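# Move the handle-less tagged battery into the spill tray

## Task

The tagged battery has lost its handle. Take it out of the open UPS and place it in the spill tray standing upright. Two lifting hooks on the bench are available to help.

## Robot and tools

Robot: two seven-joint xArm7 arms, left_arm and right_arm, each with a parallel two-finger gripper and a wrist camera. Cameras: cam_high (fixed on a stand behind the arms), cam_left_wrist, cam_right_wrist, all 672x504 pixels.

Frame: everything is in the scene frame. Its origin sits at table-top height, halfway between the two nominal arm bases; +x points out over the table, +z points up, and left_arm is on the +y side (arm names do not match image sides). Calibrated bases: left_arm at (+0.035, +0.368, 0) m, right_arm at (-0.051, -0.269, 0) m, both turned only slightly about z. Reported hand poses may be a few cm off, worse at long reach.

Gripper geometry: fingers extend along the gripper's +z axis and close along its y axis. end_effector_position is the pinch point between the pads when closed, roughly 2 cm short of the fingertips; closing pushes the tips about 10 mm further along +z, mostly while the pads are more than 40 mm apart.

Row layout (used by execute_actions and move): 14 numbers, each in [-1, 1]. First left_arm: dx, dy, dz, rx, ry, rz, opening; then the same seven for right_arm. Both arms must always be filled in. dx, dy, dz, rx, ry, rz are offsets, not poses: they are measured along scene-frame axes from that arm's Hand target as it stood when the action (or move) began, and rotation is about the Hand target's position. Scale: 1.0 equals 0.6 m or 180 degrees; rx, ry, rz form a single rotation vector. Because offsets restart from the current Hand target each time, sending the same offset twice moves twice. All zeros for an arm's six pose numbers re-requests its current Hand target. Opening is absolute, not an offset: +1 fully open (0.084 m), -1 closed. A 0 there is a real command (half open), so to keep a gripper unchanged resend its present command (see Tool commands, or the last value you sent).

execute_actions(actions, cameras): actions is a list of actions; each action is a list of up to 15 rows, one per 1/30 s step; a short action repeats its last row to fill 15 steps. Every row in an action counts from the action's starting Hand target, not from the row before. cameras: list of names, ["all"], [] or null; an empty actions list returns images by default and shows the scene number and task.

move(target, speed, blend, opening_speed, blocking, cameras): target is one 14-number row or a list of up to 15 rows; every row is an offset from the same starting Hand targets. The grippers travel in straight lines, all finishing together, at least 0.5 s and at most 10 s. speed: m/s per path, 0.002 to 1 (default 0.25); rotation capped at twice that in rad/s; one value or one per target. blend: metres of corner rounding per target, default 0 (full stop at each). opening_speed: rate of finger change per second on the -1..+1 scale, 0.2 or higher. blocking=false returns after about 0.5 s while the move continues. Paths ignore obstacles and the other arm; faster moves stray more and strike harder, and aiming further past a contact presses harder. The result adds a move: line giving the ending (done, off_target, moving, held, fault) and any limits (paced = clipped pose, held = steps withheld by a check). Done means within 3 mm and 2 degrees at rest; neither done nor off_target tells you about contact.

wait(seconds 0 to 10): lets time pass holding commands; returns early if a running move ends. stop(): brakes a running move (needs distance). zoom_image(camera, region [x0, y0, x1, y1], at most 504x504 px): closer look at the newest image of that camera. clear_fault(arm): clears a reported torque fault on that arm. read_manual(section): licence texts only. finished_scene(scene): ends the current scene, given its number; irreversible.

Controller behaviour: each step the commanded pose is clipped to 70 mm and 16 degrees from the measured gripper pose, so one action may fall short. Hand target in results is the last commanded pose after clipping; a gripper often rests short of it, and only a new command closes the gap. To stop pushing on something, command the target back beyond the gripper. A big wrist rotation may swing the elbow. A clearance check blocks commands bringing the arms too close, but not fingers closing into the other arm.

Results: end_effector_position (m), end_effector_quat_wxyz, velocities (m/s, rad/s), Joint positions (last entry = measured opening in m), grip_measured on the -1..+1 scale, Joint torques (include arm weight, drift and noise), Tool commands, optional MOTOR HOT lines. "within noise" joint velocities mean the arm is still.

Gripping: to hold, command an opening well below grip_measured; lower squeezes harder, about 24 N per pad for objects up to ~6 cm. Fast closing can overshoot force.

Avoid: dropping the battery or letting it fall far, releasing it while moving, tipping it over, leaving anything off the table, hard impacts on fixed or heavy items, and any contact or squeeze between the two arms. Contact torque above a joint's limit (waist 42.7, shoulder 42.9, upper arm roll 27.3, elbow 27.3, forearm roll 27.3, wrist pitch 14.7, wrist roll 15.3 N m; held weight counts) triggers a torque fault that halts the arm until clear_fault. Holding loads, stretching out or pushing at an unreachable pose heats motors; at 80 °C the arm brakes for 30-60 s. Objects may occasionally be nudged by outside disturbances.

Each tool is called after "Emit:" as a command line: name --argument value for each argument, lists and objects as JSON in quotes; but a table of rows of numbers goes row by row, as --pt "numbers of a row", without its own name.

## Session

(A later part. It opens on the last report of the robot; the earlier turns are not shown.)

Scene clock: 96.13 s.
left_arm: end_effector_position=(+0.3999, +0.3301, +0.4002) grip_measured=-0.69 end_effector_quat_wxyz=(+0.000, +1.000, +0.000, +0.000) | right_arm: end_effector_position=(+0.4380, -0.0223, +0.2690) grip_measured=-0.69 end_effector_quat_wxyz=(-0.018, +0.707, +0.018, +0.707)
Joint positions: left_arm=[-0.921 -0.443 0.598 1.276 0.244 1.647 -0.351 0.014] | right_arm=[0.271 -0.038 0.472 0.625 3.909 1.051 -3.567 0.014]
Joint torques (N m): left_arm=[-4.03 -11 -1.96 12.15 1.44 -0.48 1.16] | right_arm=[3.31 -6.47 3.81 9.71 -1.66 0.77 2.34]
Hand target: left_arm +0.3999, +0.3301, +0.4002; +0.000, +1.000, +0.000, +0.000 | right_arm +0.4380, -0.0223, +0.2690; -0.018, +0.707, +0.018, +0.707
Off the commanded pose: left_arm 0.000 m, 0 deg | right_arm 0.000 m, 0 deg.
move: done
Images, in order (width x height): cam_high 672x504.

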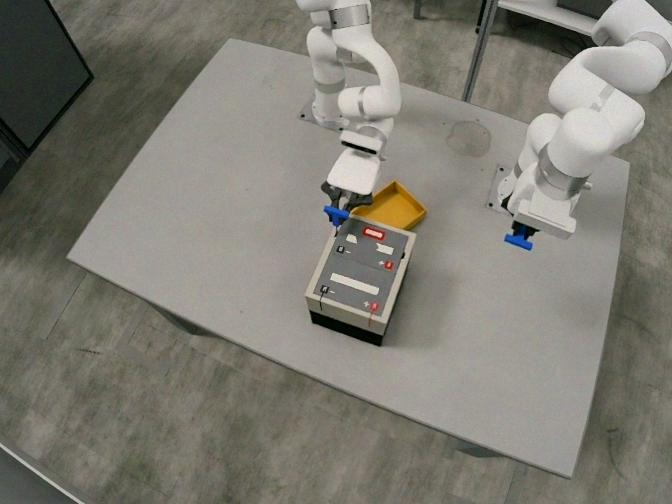

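Emit:
move --target '[0,-0.05,0.03,0,-0.5,0,-1,0,0,0,0,0,0,-1]' --speed 0.45

Emit:
move --target '[0.0738,-0.08,-0.03,0,0,-0.4834,-1,0,0,0,0,0,0,-1]' --speed 0.45 --cameras '["cam_high"]'

Scene clock: 99.33 s.
left_arm: end_effector_position=(+0.3999, +0.3001, +0.4182) grip_measured=-0.69 end_effector_quat_wxyz=(+0.000, +0.707, +0.000, +0.707) | right_arm: end_effector_position=(+0.4380, -0.0223, +0.2690) grip_measured=-0.69 end_effector_quat_wxyz=(-0.018, +0.707, +0.018, +0.707)
Joint positions: left_arm=[-0.425 -1.149 0.223 0.259 2.192 0.403 -2.016 0.014] | right_arm=[0.271 -0.038 0.472 0.625 3.909 1.051 -3.567 0.014]
Joint torques (N m): left_arm=[-3.87 -3.07 0.81 13.79 0.66 2.85 -1.36] | right_arm=[3.17 -6.44 3.63 9.79 -1.71 0.67 2.36]
Hand target: left_arm +0.3999, +0.3001, +0.4182; +0.000, +0.707, +0.000, +0.707 | right_arm +0.4380, -0.0223, +0.2690; -0.018, +0.707, +0.018, +0.707
Off the commanded pose: left_arm 0.000 m, 0 deg | right_arm 0.000 m, 0 deg.
move: done

Scene clock: 101.70 s.
left_arm: end_effector_position=(+0.4442, +0.2521, +0.4002) grip_measured=-0.69 end_effector_quat_wxyz=(+0.487, +0.512, -0.487, +0.513) | right_arm: end_effector_position=(+0.4380, -0.0223, +0.2690) grip_measured=-0.69 end_effector_quat_wxyz=(-0.018, +0.707, +0.018, +0.707)
Joint positions: left_arm=[-1.938 -1.432 1.285 1.418 3.133 -0.976 -1.882 0.014] | right_arm=[0.271 -0.038 0.472 0.625 3.909 1.051 -3.567 0.014]
Joint torques (N m): left_arm=[-3.91 26.18 -11.29 5.43 -0.73 -0.67 1.31] | right_arm=[3.02 -6.48 3.34 9.79 -1.65 0.67 2.31]
Hand target: left_arm +0.4442, +0.2521, +0.4002; +0.487, +0.512, -0.487, +0.513 | right_arm +0.4380, -0.0223, +0.2690; -0.018, +0.707, +0.018, +0.707
Off the commanded pose: left_arm 0.000 m, 0 deg | right_arm 0.000 m, 0 deg.
move: done
Images, in order (width x height): cam_high 672x504.

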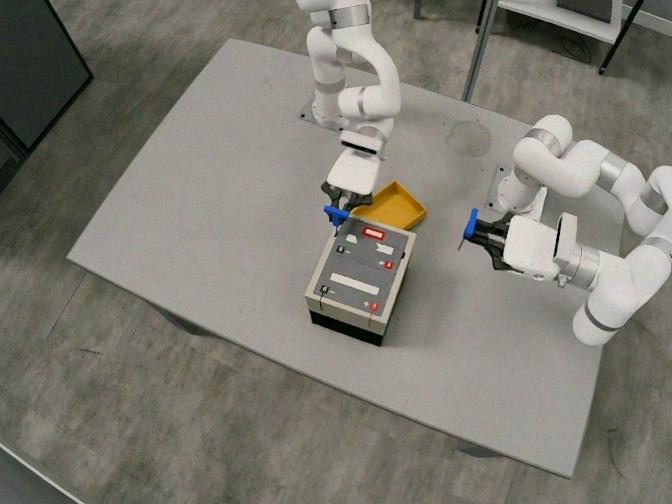

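Emit:
move --target '[-0.0738,0.08,0.03,0,0,0.4834,-1,0,0,0,0,0,0,-1]' --speed 0.5

Emit:
move --target '[0,0.05,-0.03,0,0.5,0,-1,0,0,0,0,0,0,-1]' --speed 0.5

Emit:
move --target '[0.0738,-0.27,0.18,0,0,-0.4834,-1,0,0,0,0,0,0,-1]' --speed 0.45

Emit:
move --target '[0,0.10,-0.07,-0.4993,-0.026,0,-1,0,0,0,0,0,0,-1]' --speed 0.45 --cameras '["cam_high","cam_left_wrist"]'

Scene clock: 105.30 s.
left_arm: end_effector_position=(+0.3999, +0.3001, +0.4182) grip_measured=-0.69 end_effector_quat_wxyz=(+0.000, +0.707, +0.000, +0.707) | right_arm: end_effector_position=(+0.4380, -0.0223, +0.2690) grip_measured=-0.69 end_effector_quat_wxyz=(-0.018, +0.707, +0.018, +0.707)
Joint positions: left_arm=[-0.416 -1.146 0.218 0.26 2.196 0.397 -2.025 0.014] | right_arm=[0.271 -0.038 0.472 0.625 3.909 1.051 -3.567 0.014]
Joint torques (N m): left_arm=[4.41 6.44 -2.97 20.33 -1.83 -0.11 1.26] | right_arm=[2.86 -6.48 3.18 9.84 -1.72 0.68 2.3]
Hand target: left_arm +0.3999, +0.3001, +0.4182; +0.000, +0.707, +0.000, +0.707 | right_arm +0.4380, -0.0223, +0.2690; -0.018, +0.707, +0.018, +0.707
Off the commanded pose: left_arm 0.000 m, 0 deg | right_arm 0.000 m, 0 deg.
move: done

Scene clock: 107.70 s.
left_arm: end_effector_position=(+0.3999, +0.3301, +0.4002) grip_measured=-0.69 end_effector_quat_wxyz=(+0.000, +1.000, +0.000, +0.000) | right_arm: end_effector_position=(+0.4380, -0.0223, +0.2690) grip_measured=-0.69 end_effector_quat_wxyz=(-0.018, +0.707, +0.018, +0.707)
Joint positions: left_arm=[-0.851 -0.424 0.552 1.275 0.218 1.639 -0.325 0.014] | right_arm=[0.271 -0.038 0.472 0.625 3.909 1.051 -3.567 0.014]
Joint torques (N m): left_arm=[-4.01 -2.6 -1.52 18.77 -1.32 -0.54 1.26] | right_arm=[2.83 -6.5 2.99 9.85 -1.59 0.64 2.26]
Hand target: left_arm +0.3999, +0.3301, +0.4002; +0.000, +1.000, +0.000, +0.000 | right_arm +0.4380, -0.0223, +0.2690; -0.018, +0.707, +0.018, +0.707
Off the commanded pose: left_arm 0.000 m, 0 deg | right_arm 0.000 m, 0 deg.
move: done; limits=paced

Scene clock: 110.13 s.
left_arm: end_effector_position=(+0.4442, +0.1681, +0.5082) grip_measured=-0.69 end_effector_quat_wxyz=(+0.001, +0.725, -0.689, +0.000) | right_arm: end_effector_position=(+0.4380, -0.0223, +0.2690) grip_measured=-0.69 end_effector_quat_wxyz=(-0.018, +0.707, +0.018, +0.707)
Joint positions: left_arm=[-1 0.201 0.71 2.162 -0.145 2.005 1.157 0.014] | right_arm=[0.271 -0.038 0.472 0.625 3.909 1.051 -3.567 0.014]
Joint torques (N m): left_arm=[4.58 -15.35 3.31 16.39 -1.46 -0.51 1.24] | right_arm=[2.66 -6.6 2.82 9.84 -1.54 0.67 2.28]
Hand target: left_arm +0.4442, +0.1681, +0.5082; +0.001, +0.725, -0.689, +0.000 | right_arm +0.4380, -0.0223, +0.2690; -0.018, +0.707, +0.018, +0.707
Off the commanded pose: left_arm 0.000 m, 0 deg | right_arm 0.000 m, 0 deg.
move: done

Scene clock: 112.47 s.
left_arm: end_effector_position=(+0.4442, +0.2281, +0.4662) grip_measured=-0.69 end_effector_quat_wxyz=(+0.487, +0.512, -0.487, +0.513) | right_arm: end_effector_position=(+0.4380, -0.0223, +0.2690) grip_measured=-0.69 end_effector_quat_wxyz=(-0.018, +0.707, +0.018, +0.707)
Joint positions: left_arm=[-1.135 -0.637 1.125 0.942 -1.072 1.254 1.854 0.014] | right_arm=[0.271 -0.038 0.472 0.625 3.909 1.051 -3.567 0.014]
Joint torques (N m): left_arm=[-4.04 -3.55 -5.7 11.19 -2.7 2.52 1.23] | right_arm=[2.6 -6.76 2.57 9.9 -1.55 0.66 2.25]
Hand target: left_arm +0.4442, +0.2281, +0.4662; +0.487, +0.512, -0.487, +0.513 | right_arm +0.4380, -0.0223, +0.2690; -0.018, +0.707, +0.018, +0.707
Off the commanded pose: left_arm 0.000 m, 0 deg | right_arm 0.000 m, 0 deg.
move: done
Images, in order (width x height): cam_high 672x504, cam_left_wrist 672x504.

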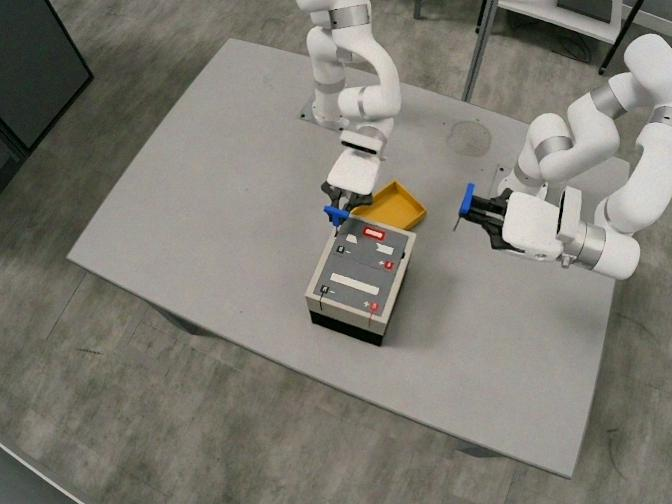

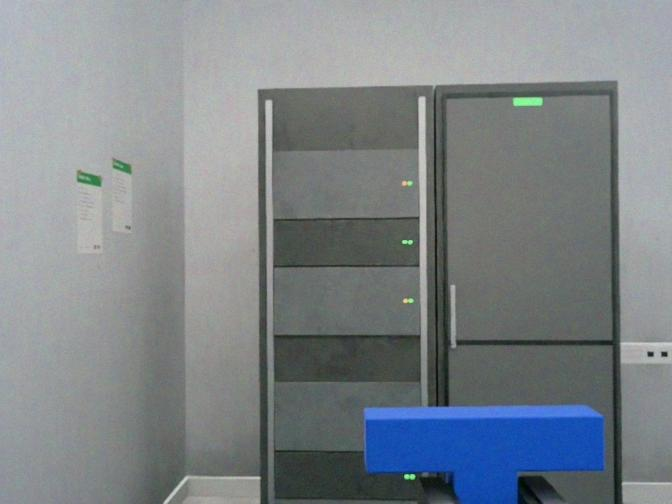

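Emit:
move --pt "0 -0.1322 -0.16 0 0 0 -1 0 0 0 0 0 0 -1" --pt "0 -0.1322 -0.272 0 0 0 -1 0 0 0 0 0 0 -1" --speed '[0.3,0.15]' --blend '[0.02,0]' --cameras '["cam_high","cam_left_wrist"]'

Emit:
zoom_image --camera "cam_high" --region '[380, 200, 440, 260]'

Emit:
zoom_image --camera "cam_high" --region '[315, 190, 375, 250]'

Scene clock: 114.27 s.
left_arm: end_effector_position=(+0.4442, +0.1487, +0.3030) grip_measured=-0.69 end_effector_quat_wxyz=(+0.487, +0.512, -0.487, +0.513) | right_arm: end_effector_position=(+0.4380, -0.0223, +0.2690) grip_measured=-0.69 end_effector_quat_wxyz=(-0.018, +0.707, +0.018, +0.707)
Joint positions: left_arm=[-1.578 -0.489 1.532 0.745 -1.295 1.15 2.343 0.014] | right_arm=[0.271 -0.038 0.472 0.625 3.909 1.051 -3.567 0.014]
Joint torques (N m): left_arm=[-4.05 -0.91 -4.77 15.89 0.7 3.6 1.26] | right_arm=[2.47 -6.72 2.46 9.93 -1.65 0.65 2.18]
Hand target: left_arm +0.4442, +0.1487, +0.3030; +0.487, +0.512, -0.487, +0.513 | right_arm +0.4380, -0.0223, +0.2690; -0.018, +0.707, +0.018, +0.707
Off the commanded pose: left_arm 0.000 m, 0 deg | right_arm 0.000 m, 0 deg.
move: done
Images, in order (width x height): cam_high 672x504, cam_left_wrist 672x504.

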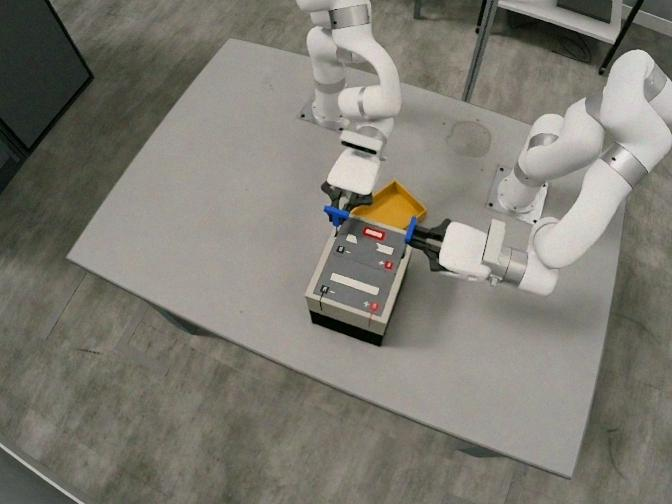

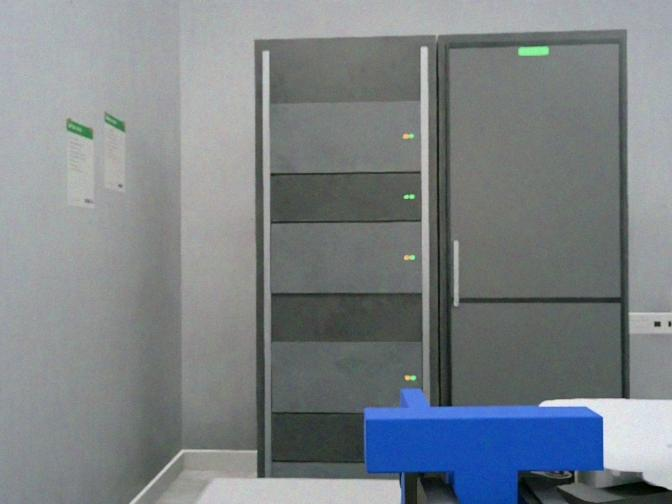

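Scaled by 8.400 from the camera's 672x504 image, which has a finer 960x720 frame.

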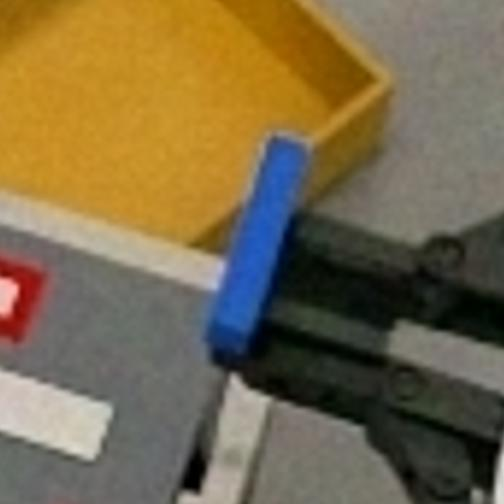

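Scaled by 8.400 from the camera's 672x504 image, which has a finer 960x720 frame.

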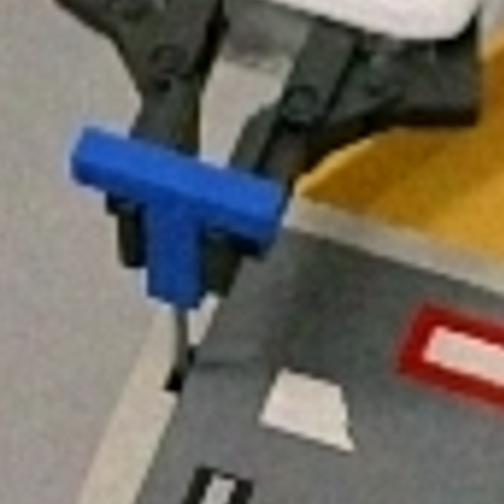

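Emit:
move --target '[0,0,-0.0183,0,0,0,-1,0,0,0,0,0,0,-1]' --speed 0.04

Emit:
move --target '[0,0,-0.0058,0,0,0,-1,0,0,0,0,0,0,-1]' --speed 0.03 --cameras '["cam_left_wrist"]'

Scene clock: 115.53 s.
left_arm: end_effector_position=(+0.4442, +0.1487, +0.2921) grip_measured=-0.69 end_effector_quat_wxyz=(+0.487, +0.512, -0.487, +0.513) | right_arm: end_effector_position=(+0.4380, -0.0223, +0.2690) grip_measured=-0.69 end_effector_quat_wxyz=(-0.018, +0.707, +0.018, +0.707)
Joint positions: left_arm=[-1.624 -0.499 1.584 0.741 -1.292 1.144 2.37 0.014] | right_arm=[0.271 -0.038 0.472 0.625 3.909 1.051 -3.567 0.014]
Joint torques (N m): left_arm=[-3.89 -0.07 -4.92 9.67 0.56 0.58 1.19] | right_arm=[2.53 -6.66 2.42 9.88 -1.58 0.61 2.17]
Hand target: left_arm +0.4442, +0.1487, +0.2921; +0.487, +0.512, -0.487, +0.513 | right_arm +0.4380, -0.0223, +0.2690; -0.018, +0.707, +0.018, +0.707
Off the commanded pose: left_arm 0.000 m, 0 deg | right_arm 0.000 m, 0 deg.
move: done

Scene clock: 116.27 s.
left_arm: end_effector_position=(+0.4442, +0.1487, +0.2886) grip_measured=-0.69 end_effector_quat_wxyz=(+0.487, +0.512, -0.487, +0.513) | right_arm: end_effector_position=(+0.4380, -0.0223, +0.2690) grip_measured=-0.69 end_effector_quat_wxyz=(-0.018, +0.707, +0.018, +0.707)
Joint positions: left_arm=[-1.639 -0.503 1.599 0.74 -1.29 1.141 2.378 0.014] | right_arm=[0.271 -0.038 0.472 0.625 3.909 1.051 -3.567 0.014]
Joint torques (N m): left_arm=[-4.14 0.37 -4.82 9.15 0.67 0.62 1.27] | right_arm=[2.29 -6.64 2.32 9.9 -1.64 0.69 2.18]
Hand target: left_arm +0.4442, +0.1487, +0.2886; +0.487, +0.512, -0.487, +0.513 | right_arm +0.4380, -0.0223, +0.2690; -0.018, +0.707, +0.018, +0.707
Off the commanded pose: left_arm 0.000 m, 0 deg | right_arm 0.000 m, 0 deg.
move: done
Images, in order (width x height): cam_left_wrist 672x504.

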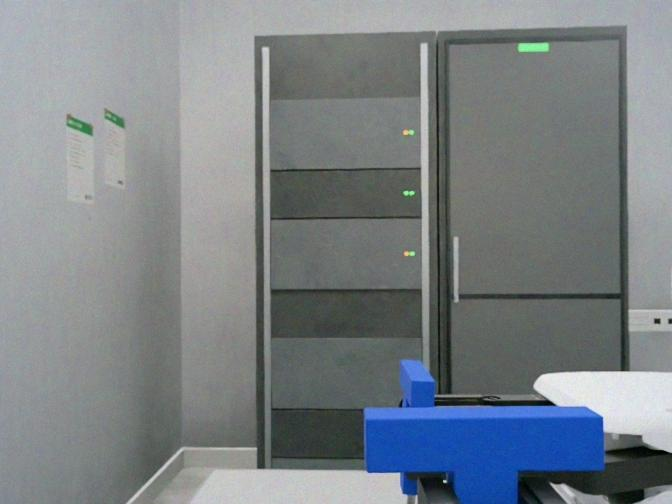

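Emit:
move --target '[0,0,-0.01,0,0,0,-1,0,0,0,0,0,0,-1]' --speed 0.03 --cameras '["cam_left_wrist","cam_high"]'

Emit:
zoom_image --camera "cam_high" --region '[380, 200, 440, 260]'

Scene clock: 117.43 s.
left_arm: end_effector_position=(+0.4442, +0.1487, +0.2826) grip_measured=-0.69 end_effector_quat_wxyz=(+0.487, +0.512, -0.487, +0.513) | right_arm: end_effector_position=(+0.4380, -0.0223, +0.2690) grip_measured=-0.69 end_effector_quat_wxyz=(-0.018, +0.707, +0.018, +0.707)
Joint positions: left_arm=[-1.663 -0.511 1.627 0.739 -1.286 1.135 2.392 0.014] | right_arm=[0.271 -0.038 0.472 0.625 3.909 1.051 -3.567 0.014]
Joint torques (N m): left_arm=[-3.73 0.88 -4.98 9.12 0.69 0.63 1.21] | right_arm=[2.26 -6.73 2.3 9.9 -1.59 0.68 2.2]
Hand target: left_arm +0.4442, +0.1487, +0.2826; +0.487, +0.512, -0.487, +0.513 | right_arm +0.4380, -0.0223, +0.2690; -0.018, +0.707, +0.018, +0.707
Off the commanded pose: left_arm 0.000 m, 0 deg | right_arm 0.000 m, 0 deg.
move: done
Images, in order (width x height): cam_high 672x504, cam_left_wrist 672x504.

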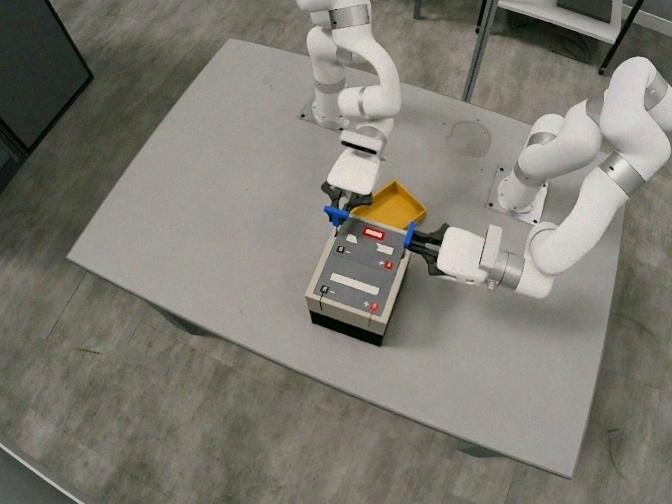

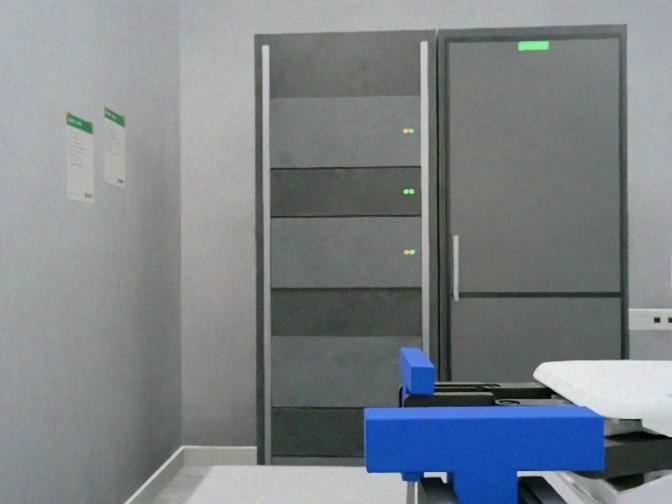

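Scaled by 8.400 from the camera's 672x504 image, which has a finer 960x720 frame.

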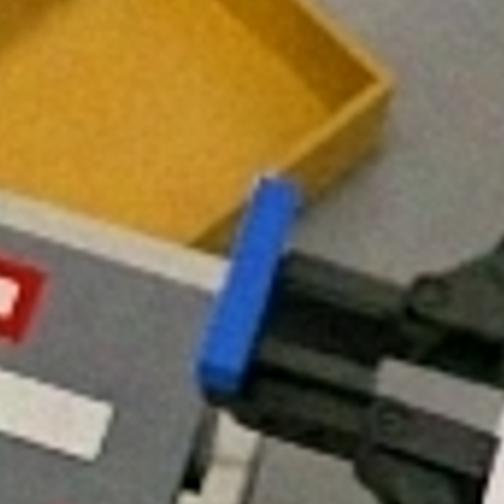

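Emit:
move --pt "0 0 -0.0343 0 0 0 -1 0 0 0 0 0 0 -1" --pt "-0.007 -0.0013 -0.0343 0 0 0.0779 -1 0 0 0 0 0 0 -1" --pt "-0.0135 -0.0042 -0.0343 0 0 0.1557 -1 0 0 0 0 0 0 -1" --pt "-0.0192 -0.0085 -0.0343 0 0 0.2334 -1 0 0 0 0 0 0 -1" --pt "-0.0235 -0.0142 -0.0343 0 0 0.3112 -1 0 0 0 0 0 0 -1" --pt "-0.0263 -0.0207 -0.0343 0 0 0.389 -1 0 0 0 0 0 0 -1" --speed '[0.06,0.2,0.2,0.2,0.2,0.2]' --blend 0.001 --cameras '["all"]'

Scene clock: 122.30 s.
left_arm: end_effector_position=(+0.4284, +0.1363, +0.2620) grip_measured=-0.69 end_effector_quat_wxyz=(+0.105, +0.699, -0.105, +0.700) | right_arm: end_effector_position=(+0.4380, -0.0223, +0.2690) grip_measured=-0.69 end_effector_quat_wxyz=(-0.018, +0.707, +0.018, +0.707)
Joint positions: left_arm=[-1.294 -0.476 0.628 0.248 -3.604 1.096 3.663 0.014] | right_arm=[0.271 -0.038 0.472 0.625 3.909 1.051 -3.567 0.014]
Joint torques (N m): left_arm=[-4.11 -1.63 -4.61 16.98 -1.1 4.11 1.17] | right_arm=[2.31 -6.76 2.06 9.86 -1.53 0.67 2.09]
Hand target: left_arm +0.4284, +0.1363, +0.2620; +0.105, +0.699, -0.105, +0.700 | right_arm +0.4380, -0.0223, +0.2690; -0.018, +0.707, +0.018, +0.707
Off the commanded pose: left_arm 0.000 m, 0 deg | right_arm 0.000 m, 0 deg.
move: done

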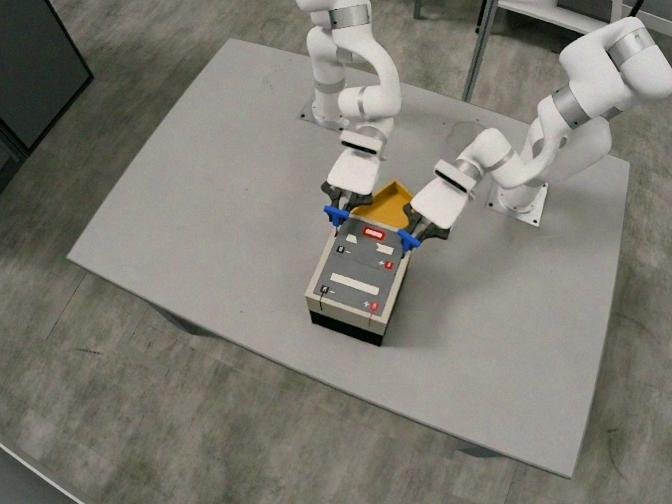

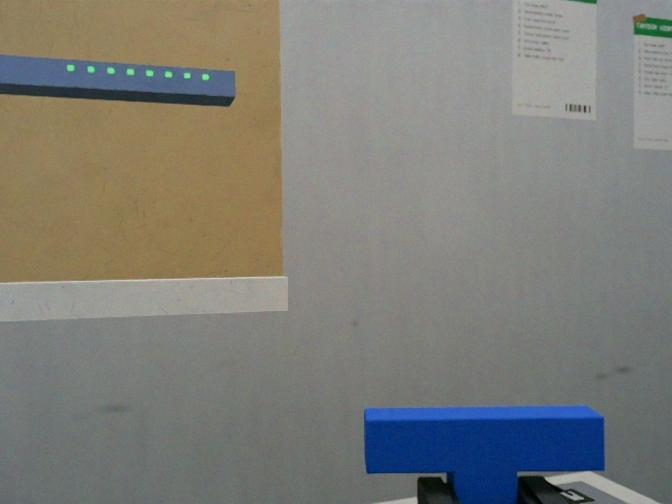

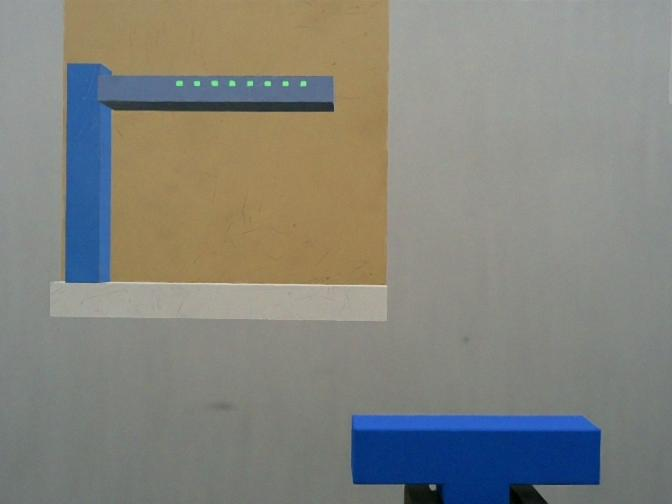

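Emit:
move --target '[0,0,0.0117,0,0,0,-1,0,0,0,0,0,0,-1]' --speed 0.05

Emit:
move --target '[0,0,0.0067,0,0,0,-1,0,0,0,0,0,0,-1]' --speed 0.05 --cameras '["cam_left_wrist"]'

Scene clock: 123.37 s.
left_arm: end_effector_position=(+0.4284, +0.1363, +0.2690) grip_measured=-0.69 end_effector_quat_wxyz=(+0.105, +0.699, -0.105, +0.700) | right_arm: end_effector_position=(+0.4380, -0.0223, +0.2690) grip_measured=-0.69 end_effector_quat_wxyz=(-0.018, +0.707, +0.018, +0.707)
Joint positions: left_arm=[-1.286 -0.503 0.622 0.252 -3.612 1.076 3.691 0.014] | right_arm=[0.271 -0.038 0.472 0.625 3.909 1.051 -3.567 0.014]
Joint torques (N m): left_arm=[4.24 -10.86 -4.74 17.22 -1.03 0.94 1.29] | right_arm=[2.39 -6.75 2.09 9.8 -1.57 0.66 2.11]
Hand target: left_arm +0.4284, +0.1363, +0.2690; +0.105, +0.699, -0.105, +0.700 | right_arm +0.4380, -0.0223, +0.2690; -0.018, +0.707, +0.018, +0.707
Off the commanded pose: left_arm 0.000 m, 0 deg | right_arm 0.000 m, 0 deg.
move: done

Scene clock: 124.07 s.
left_arm: end_effector_position=(+0.4284, +0.1363, +0.2730) grip_measured=-0.69 end_effector_quat_wxyz=(+0.105, +0.699, -0.105, +0.700) | right_arm: end_effector_position=(+0.4380, -0.0223, +0.2690) grip_measured=-0.69 end_effector_quat_wxyz=(-0.018, +0.707, +0.018, +0.707)
Joint positions: left_arm=[-1.281 -0.519 0.617 0.255 -3.618 1.064 3.706 0.014] | right_arm=[0.271 -0.038 0.472 0.625 3.909 1.051 -3.567 0.014]
Joint torques (N m): left_arm=[4.29 -10.95 -4.87 17.29 -0.99 0.84 1.38] | right_arm=[2.32 -6.63 2.08 9.98 -1.5 0.62 2.09]
Hand target: left_arm +0.4284, +0.1363, +0.2730; +0.105, +0.699, -0.105, +0.700 | right_arm +0.4380, -0.0223, +0.2690; -0.018, +0.707, +0.018, +0.707
Off the commanded pose: left_arm 0.000 m, 0 deg | right_arm 0.000 m, 0 deg.
move: done
Images, in order (width x height): cam_left_wrist 672x504.

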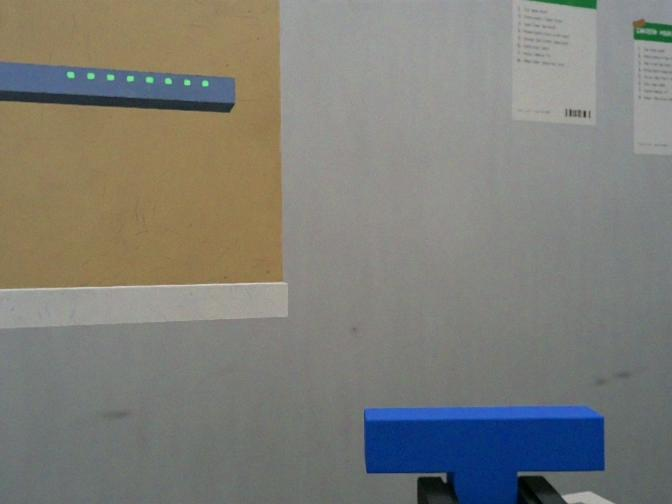

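Emit:
move --target '[0,0,0.0067,0,0,0,-1,0,0,0,0,0,0,-1]' --speed 0.05

Emit:
move --target '[0,0,0.005,0,0,0,-1,0,0,0,0,0,0,-1]' --speed 0.05 --cameras '["cam_left_wrist"]'

Scene clock: 136.97 s.
left_arm: end_effector_position=(+0.4283, +0.1363, +0.2768) grip_measured=-0.69 end_effector_quat_wxyz=(+0.105, +0.699, -0.105, +0.699) | right_arm: end_effector_position=(+0.4380, -0.0223, +0.2690) grip_measured=-0.69 end_effector_quat_wxyz=(-0.018, +0.707, +0.018, +0.707)
Joint positions: left_arm=[-1.276 -0.533 0.613 0.258 -3.624 1.052 3.721 0.014] | right_arm=[0.271 -0.038 0.472 0.625 3.909 1.051 -3.567 0.014]
Joint torques (N m): left_arm=[5.63 -22.81 -8.2 34.47 1.25 11.03 1.1] | right_arm=[2.28 -6.73 2.08 9.99 -1.53 0.7 2.02]
Hand target: left_arm +0.4284, +0.1363, +0.2771; +0.105, +0.699, -0.105, +0.700 | right_arm +0.4380, -0.0223, +0.2690; -0.018, +0.707, +0.018, +0.707
Off the commanded pose: left_arm 0.000 m, 0 deg | right_arm 0.000 m, 0 deg.
move: done

Scene clock: 137.67 s.
left_arm: end_effector_position=(+0.4280, +0.1363, +0.2792) grip_measured=-0.69 end_effector_quat_wxyz=(+0.105, +0.700, -0.105, +0.699) | right_arm: end_effector_position=(+0.4380, -0.0223, +0.2690) grip_measured=-0.69 end_effector_quat_wxyz=(-0.018, +0.707, +0.018, +0.707)
Joint positions: left_arm=[-1.272 -0.544 0.609 0.259 -3.628 1.043 3.732 0.014] | right_arm=[0.271 -0.038 0.472 0.625 3.909 1.051 -3.567 0.014]
Joint torques (N m): left_arm=[4.85 -27.51 -10.36 38.9 2.47 14.43 0.94] | right_arm=[2.29 -6.92 2.14 9.9 -1.46 0.65 2.01]
Hand target: left_arm +0.4284, +0.1363, +0.2801; +0.105, +0.699, -0.105, +0.700 | right_arm +0.4380, -0.0223, +0.2690; -0.018, +0.707, +0.018, +0.707
Off the commanded pose: left_arm 0.001 m, 0 deg | right_arm 0.000 m, 0 deg.
move: done
Images, in order (width x height): cam_left_wrist 672x504.

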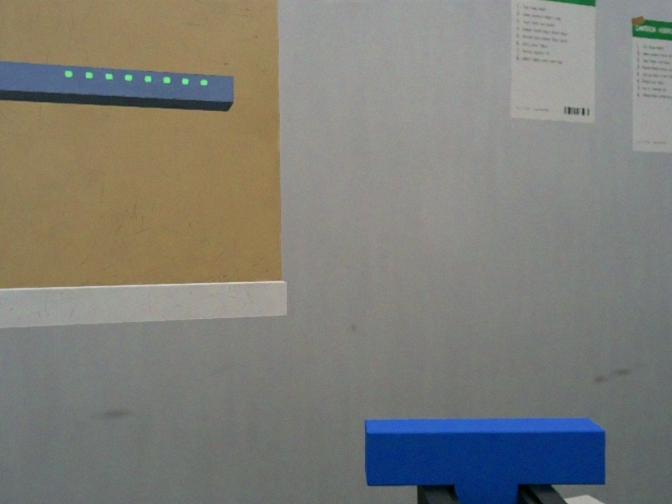

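Emit:
move --target '[0,0,-0.005,0,0,0,-1,0,0,0.0067,0,0,0,-1]' --speed 0.05

Emit:
move --target '[0,0,0.0067,0,0,0,-1,0,0,0.0067,0,0,0,-1]' --speed 0.03 --cameras '["all"]'

Scene clock: 139.43 s.
left_arm: end_effector_position=(+0.4285, +0.1363, +0.2773) grip_measured=-0.69 end_effector_quat_wxyz=(+0.105, +0.699, -0.105, +0.700) | right_arm: end_effector_position=(+0.4380, -0.0223, +0.2729) grip_measured=-0.69 end_effector_quat_wxyz=(-0.018, +0.707, +0.018, +0.707)
Joint positions: left_arm=[-1.275 -0.533 0.612 0.258 -3.624 1.053 3.721 0.014] | right_arm=[0.27 -0.05 0.47 0.627 3.913 1.038 -3.572 0.014]
Joint torques (N m): left_arm=[-3.61 -5.79 -2.31 18.31 2.71 7.87 -1.39] | right_arm=[-1.74 -26.57 -1.56 24.73 -0.31 5.28 -1.69]
Hand target: left_arm +0.4284, +0.1363, +0.2771; +0.105, +0.699, -0.105, +0.700 | right_arm +0.4380, -0.0223, +0.2731; -0.018, +0.707, +0.018, +0.707
Off the commanded pose: left_arm 0.000 m, 0 deg | right_arm 0.000 m, 0 deg.
move: done

Scene clock: 140.17 s.
left_arm: end_effector_position=(+0.4284, +0.1363, +0.2811) grip_measured=-0.69 end_effector_quat_wxyz=(+0.105, +0.699, -0.105, +0.700) | right_arm: end_effector_position=(+0.4380, -0.0223, +0.2771) grip_measured=-0.69 end_effector_quat_wxyz=(-0.018, +0.707, +0.018, +0.707)
Joint positions: left_arm=[-1.27 -0.547 0.608 0.261 -3.63 1.041 3.735 0.014] | right_arm=[0.269 -0.061 0.469 0.63 3.917 1.025 -3.578 0.014]
Joint torques (N m): left_arm=[4.58 -17.85 -7.45 28.19 0.57 6.65 1.17] | right_arm=[-1.6 -26.6 -1.76 25.99 -0.39 4.78 -1.61]
Hand target: left_arm +0.4284, +0.1363, +0.2811; +0.105, +0.699, -0.105, +0.700 | right_arm +0.4380, -0.0223, +0.2771; -0.018, +0.707, +0.018, +0.707
Off the commanded pose: left_arm 0.000 m, 0 deg | right_arm 0.000 m, 0 deg.
move: done

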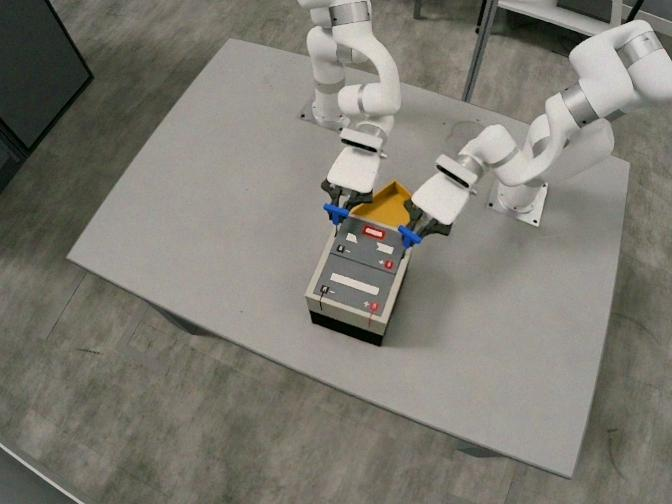

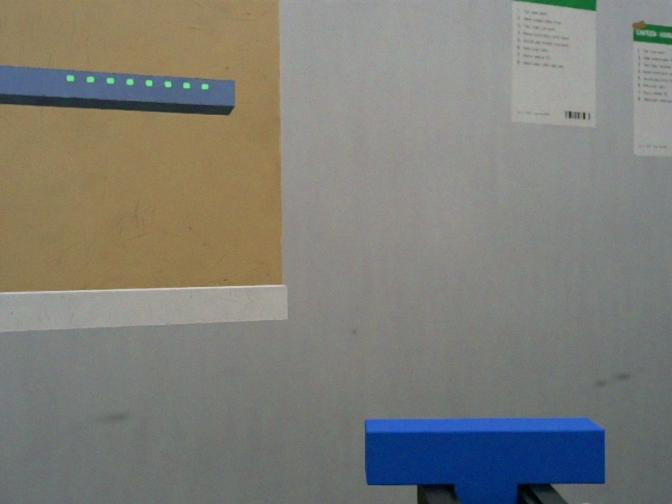

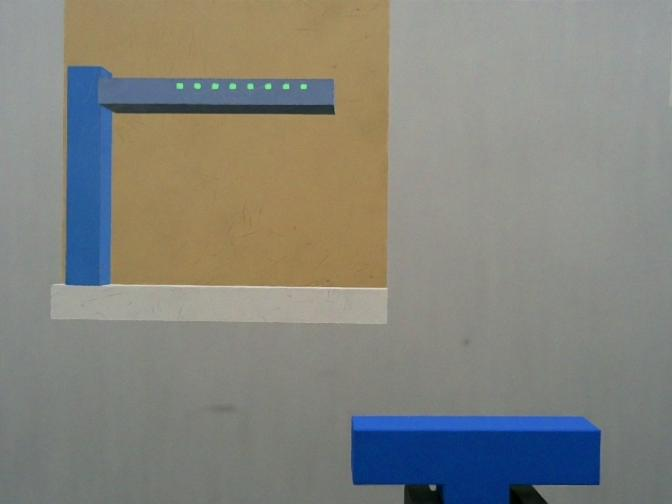

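Emit:
move --target '[0,0,0.05,0,0,0,-1,0,0,0.05,0,0,0,-1]' --speed 0.06 --cameras '["all"]'

Emit:
zoom_image --camera "cam_high" --region '[310, 180, 440, 310]'

Scene clock: 141.77 s.
left_arm: end_effector_position=(+0.4284, +0.1362, +0.3112) grip_measured=-0.69 end_effector_quat_wxyz=(+0.105, +0.699, -0.105, +0.700) | right_arm: end_effector_position=(+0.4315, -0.0279, +0.2920) grip_measured=-0.69 end_effector_quat_wxyz=(-0.011, +0.713, +0.024, +0.701)
Joint positions: left_arm=[-1.241 -0.64 0.576 0.289 -3.685 0.96 3.843 0.014] | right_arm=[0.265 -0.139 0.458 0.619 3.946 0.943 -3.621 0.014]
Joint torques (N m): left_arm=[4.23 -8.4 -3.81 15.04 -0.98 0.68 1.18] | right_arm=[-2.28 0.17 -6.45 7.19 1.48 -2.51 -0.17]
Hand target: left_arm +0.4284, +0.1363, +0.3111; +0.105, +0.699, -0.105, +0.700 | right_arm +0.4315, -0.0279, +0.2920; -0.011, +0.713, +0.024, +0.701 (not the last commanded pose)
Tool commands: left_gripper/opening=-1.0 right_gripper/opening=-1.0
Off the commanded pose: left_arm 0.000 m, 0 deg | right_arm 0.017 m, 1 deg.
TORQUE FAULT: the external load on joint 4 (elbow) of the right arm reached its load limit, and that arm stopped. The contact can be on any part of that arm beyond that joint, not only on its tool. A torque fault puts only its own arm into a fault stop. That arm's remaining commands of this call were not run. The hold on joint 4 (elbow) of that arm was moved back by the arm itself, up to 3 degrees, as the stop began, but a joint of that arm was then at its load limit, so every hold on that arm was set where that arm was. That arm may still press on what stopped it. That arm is still stopped at the end of this call. While its stop runs, that arm, its gripper or tool too, takes no new command.
CLEAR FAULT: the right arm stays stopped (state 4) until you call clear_fault(arm="right_arm").
End effector pose when the fault began: right_arm: position (+0.4374, -0.0221, +0.3033), quat_wxyz (-0.018, +0.709, +0.019, +0.705)
Joint positions when the fault began: right_arm=[0.264 -0.134 0.456 0.649 3.947 0.934 -3.621 0.014]
move: fault (right_arm)

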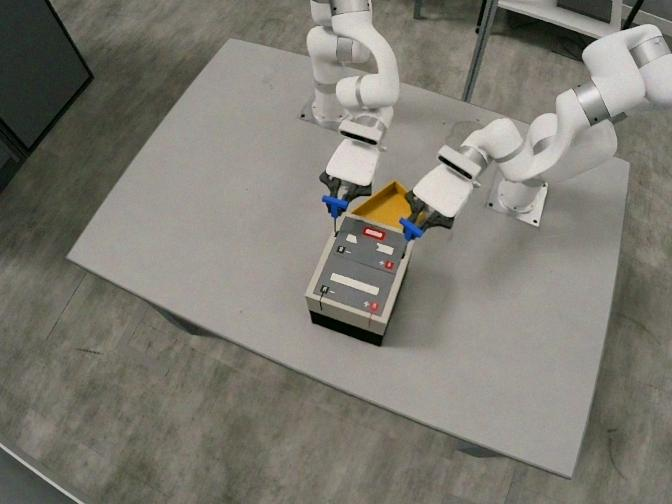

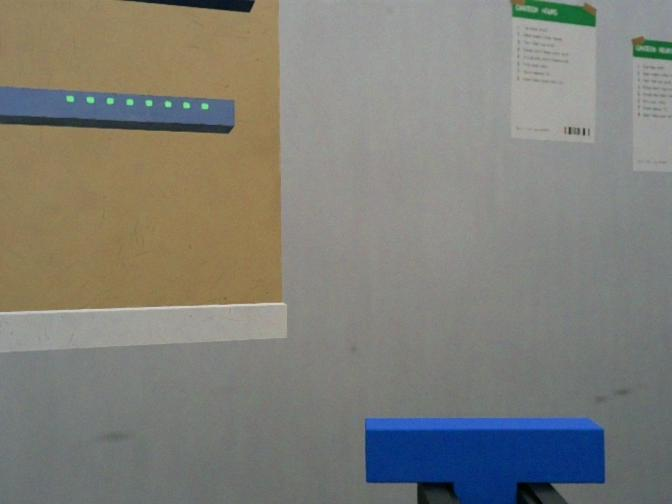

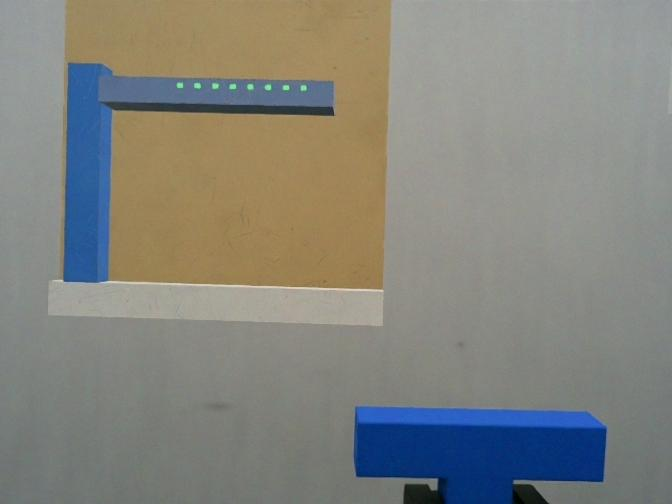

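Scaled by 3.877 from the camera's 672x504 image, which has a finer 960x720 frame.

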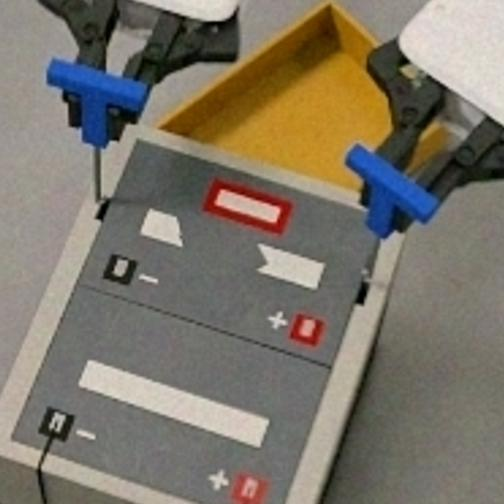

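Emit:
clear_fault --arm "right_arm"

Emit:
zoom_image --camera "cam_high" --region '[315, 190, 375, 250]'

Scene clock: 142.80 s.
left_arm: end_effector_position=(+0.4284, +0.1363, +0.3111) grip_measured=-0.69 end_effector_quat_wxyz=(+0.105, +0.699, -0.105, +0.700) | right_arm: end_effector_position=(+0.4315, -0.0279, +0.2920) grip_measured=-0.69 end_effector_quat_wxyz=(-0.011, +0.713, +0.024, +0.701)
Joint positions: left_arm=[-1.241 -0.64 0.576 0.289 -3.685 0.96 3.843 0.014] | right_arm=[0.265 -0.139 0.458 0.619 3.946 0.943 -3.621 0.014]
Joint torques (N m): left_arm=[4.42 -2.18 -1.38 11.92 -0.98 0.73 1.25] | right_arm=[-2.31 0.18 -6.52 6.61 1.48 -2.58 -0.27]
Hand target: left_arm +0.4284, +0.1363, +0.3111; +0.105, +0.699, -0.105, +0.700 | right_arm +0.4315, -0.0279, +0.2920; -0.011, +0.713, +0.024, +0.701 (not the last commanded pose)
Tool commands: left_gripper/opening=-1.0 right_gripper/opening=-1.0
Off the commanded pose: left_arm 0.000 m, 0 deg | right_arm 0.017 m, 1 deg.
TORQUE FAULT, CONTINUED: the right arm's stop, for the torque fault of joint 4 (elbow) that an earlier result reported, is over. The call counts as one of the actions that you can send in this scene. The hold on joint 4 (elbow) of that arm was moved back by the arm itself, up to 3 degrees, as the stop began, but a joint of that arm was then at its load limit, so every hold on that arm was set where that arm was. That arm's target is now where it stood when the stop ended, not its last command. That arm's gripper keeps its grip as last carried out, and that arm accepts commands again: back off and push less far.
CLEAR FAULT: your call cleared the right arm's torque fault. If a joint's load stays at its limit, that arm stops again at once.

Scaled by 8.400 from the camera's 672x504 image, which has a finer 960x720 frame.
This view is cut from an older image: the scene may have changed since it was taken.

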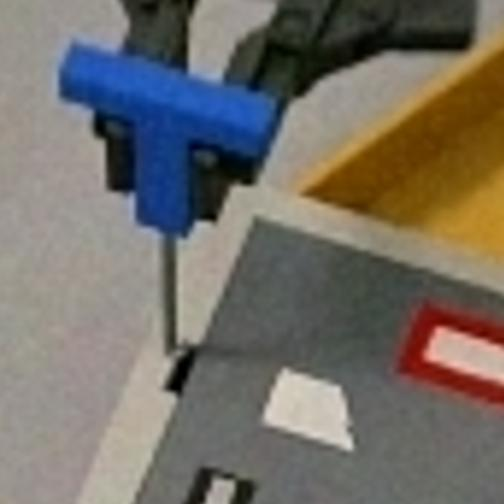

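Emit:
move --pt "0 0 0.0167 0 0 0 -1 0 0 0.045 0 0 0 -1" --pt "0.0263 0.0207 0.0167 0 0 -0.389 -1 0.0417 -0.0185 0.045 0.0088 0.0006 0.5005 -1" --speed '[0.15,0.3]' --blend '[0.003,0]' --cameras '["all"]'

Emit:
zoom_image --camera "cam_right_wrist" --region '[330, 380, 630, 504]'

Emit:
zoom_image --camera "cam_high" --region '[310, 180, 440, 310]'

Scene clock: 147.27 s.
left_arm: end_effector_position=(+0.4442, +0.1487, +0.3211) grip_measured=-0.69 end_effector_quat_wxyz=(+0.487, +0.512, -0.487, +0.513) | right_arm: end_effector_position=(+0.4565, -0.0390, +0.3190) grip_measured=-0.69 end_effector_quat_wxyz=(+0.513, -0.487, -0.513, -0.487)
Joint positions: left_arm=[-2.229 -1.985 0.968 1.156 -2.237 -0.91 3.774 0.014] | right_arm=[0.067 0.347 -0.086 1.229 1.523 1.674 -2.263 0.014]
Joint torques (N m): left_arm=[-4.19 17.21 -13.09 -0.3 -2.69 0.84 1.2] | right_arm=[-2.63 -15.56 2.34 16.68 -0.01 2.95 1.99]
Hand target: left_arm +0.4442, +0.1487, +0.3211; +0.487, +0.512, -0.487, +0.513 | right_arm +0.4566, -0.0390, +0.3190; +0.513, -0.487, -0.513, -0.487
Off the commanded pose: left_arm 0.000 m, 0 deg | right_arm 0.000 m, 0 deg.
move: done

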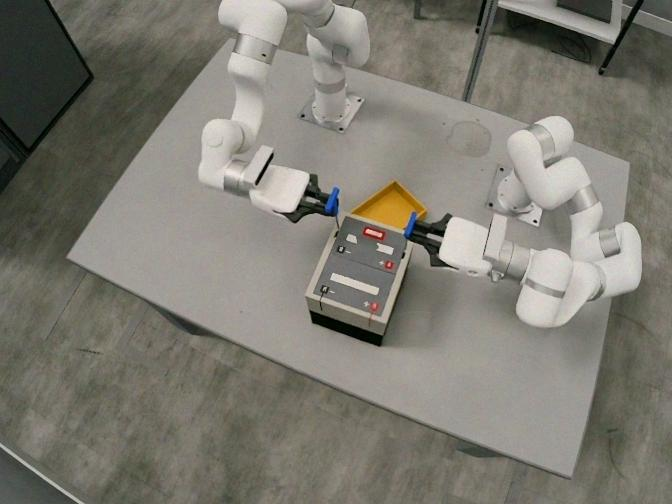

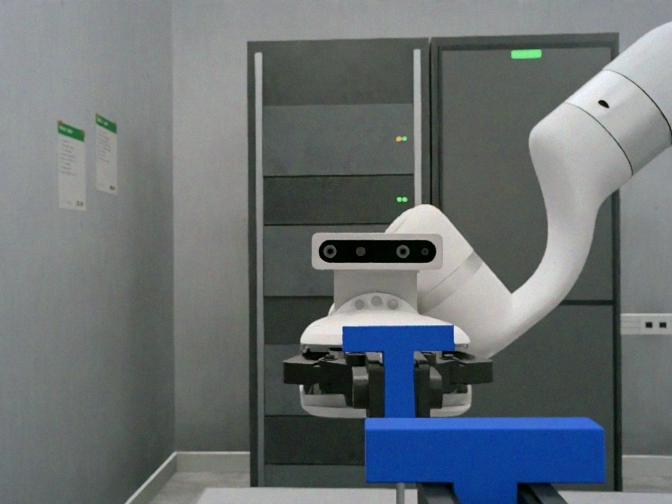

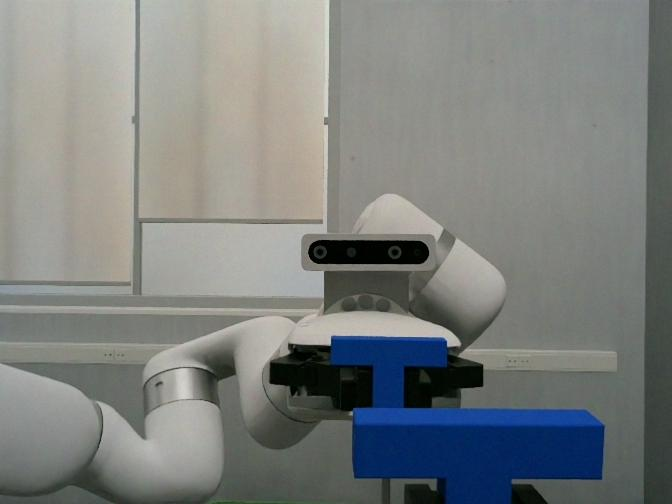

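Scaled by 1.680 from the camera's 672x504 image, which has a finer 960x720 frame.

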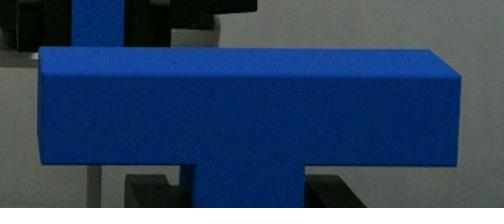

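Scaled by 3.877 from the camera's 672x504 image, which has a finer 960x720 frame.

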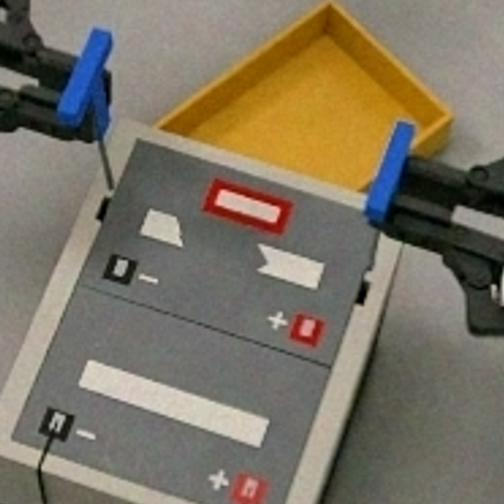

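Emit:
move --pt "0 0.13 0.24 0 0 0 -1 0 0 0 0 0 0 -1" --pt "0 0.032 0.31 0.4993 0.026 0 -1 0 0 0 0 0 0 -1" --pt "-0.061 -0.052 -0.0018 0.4993 0.026 0 -1 0 0 0 0 0 0 -1" --speed '[0.3,0.45,0.3]' --blend '[0.03,0.02,0]' --cameras '["cam_left_wrist","cam_high"]'

Emit:
zoom_image --camera "cam_left_wrist" --region '[350, 0, 550, 150]'

Scene clock: 152.60 s.
left_arm: end_effector_position=(+0.4076, +0.1175, +0.3200) grip_measured=-0.69 end_effector_quat_wxyz=(+0.001, +0.725, -0.689, +0.000) | right_arm: end_effector_position=(+0.4566, -0.0390, +0.3190) grip_measured=-0.69 end_effector_quat_wxyz=(+0.513, -0.487, -0.513, -0.487)
Joint positions: left_arm=[-3.229 -0.601 2.188 1.986 -2.663 -1.604 3.729 0.014] | right_arm=[0.067 0.347 -0.086 1.229 1.523 1.674 -2.263 0.014]
Joint torques (N m): left_arm=[4.34 29.59 -3.31 8.18 -1.55 -0.41 -1.28] | right_arm=[-2.6 -15.43 1.86 16.64 -0.04 2.34 2.01]
Hand target: left_arm +0.4076, +0.1175, +0.3200; +0.001, +0.725, -0.689, +0.000 | right_arm +0.4566, -0.0390, +0.3190; +0.513, -0.487, -0.513, -0.487
Off the commanded pose: left_arm 0.000 m, 0 deg | right_arm 0.000 m, 0 deg.
move: done; limits=paced
Images, in order (width x height): cam_high 672x504, cam_left_wrist 672x504.

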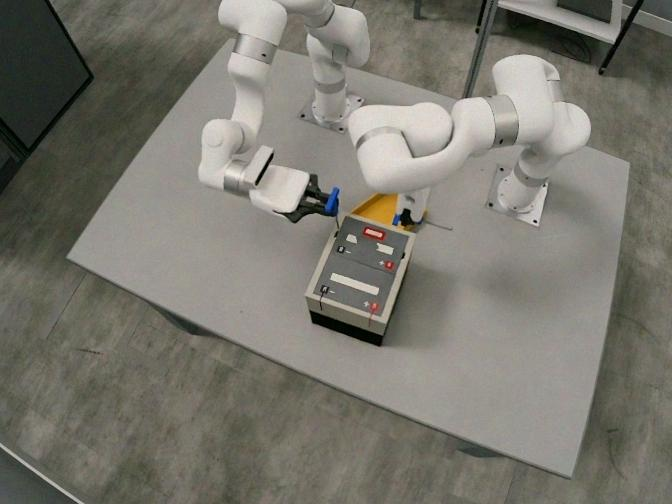

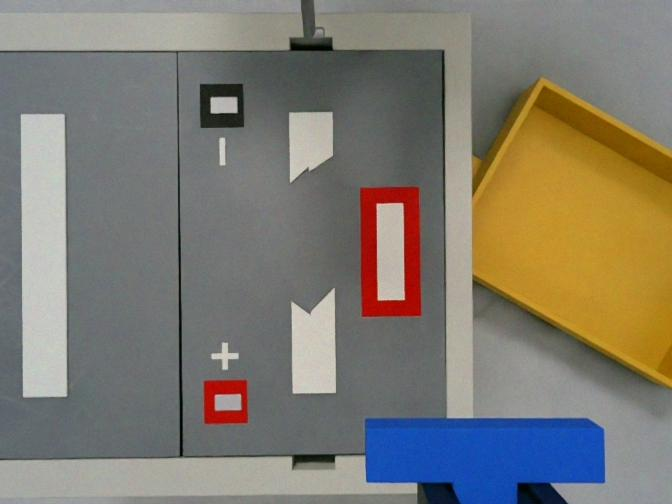

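Scaled by 2.520 from the camera's 672x504 image, which has a finer 960x720 frame.

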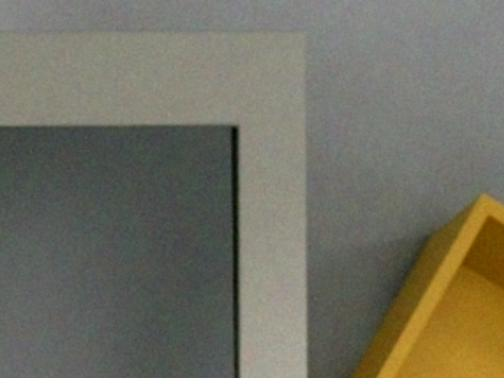

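Emit:
zoom_image --camera "cam_left_wrist" --region '[270, 0, 360, 80]'

Scaled by 5.600 from the camera's 672x504 image, which has a finer 960x720 frame.

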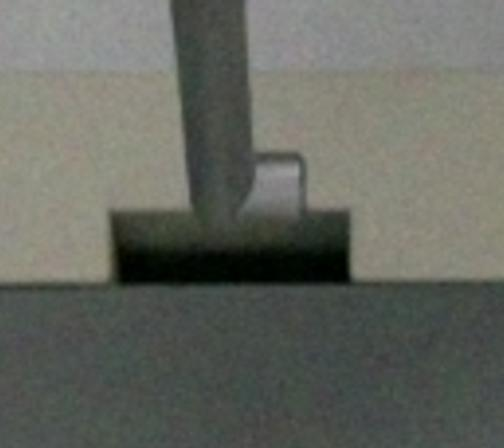

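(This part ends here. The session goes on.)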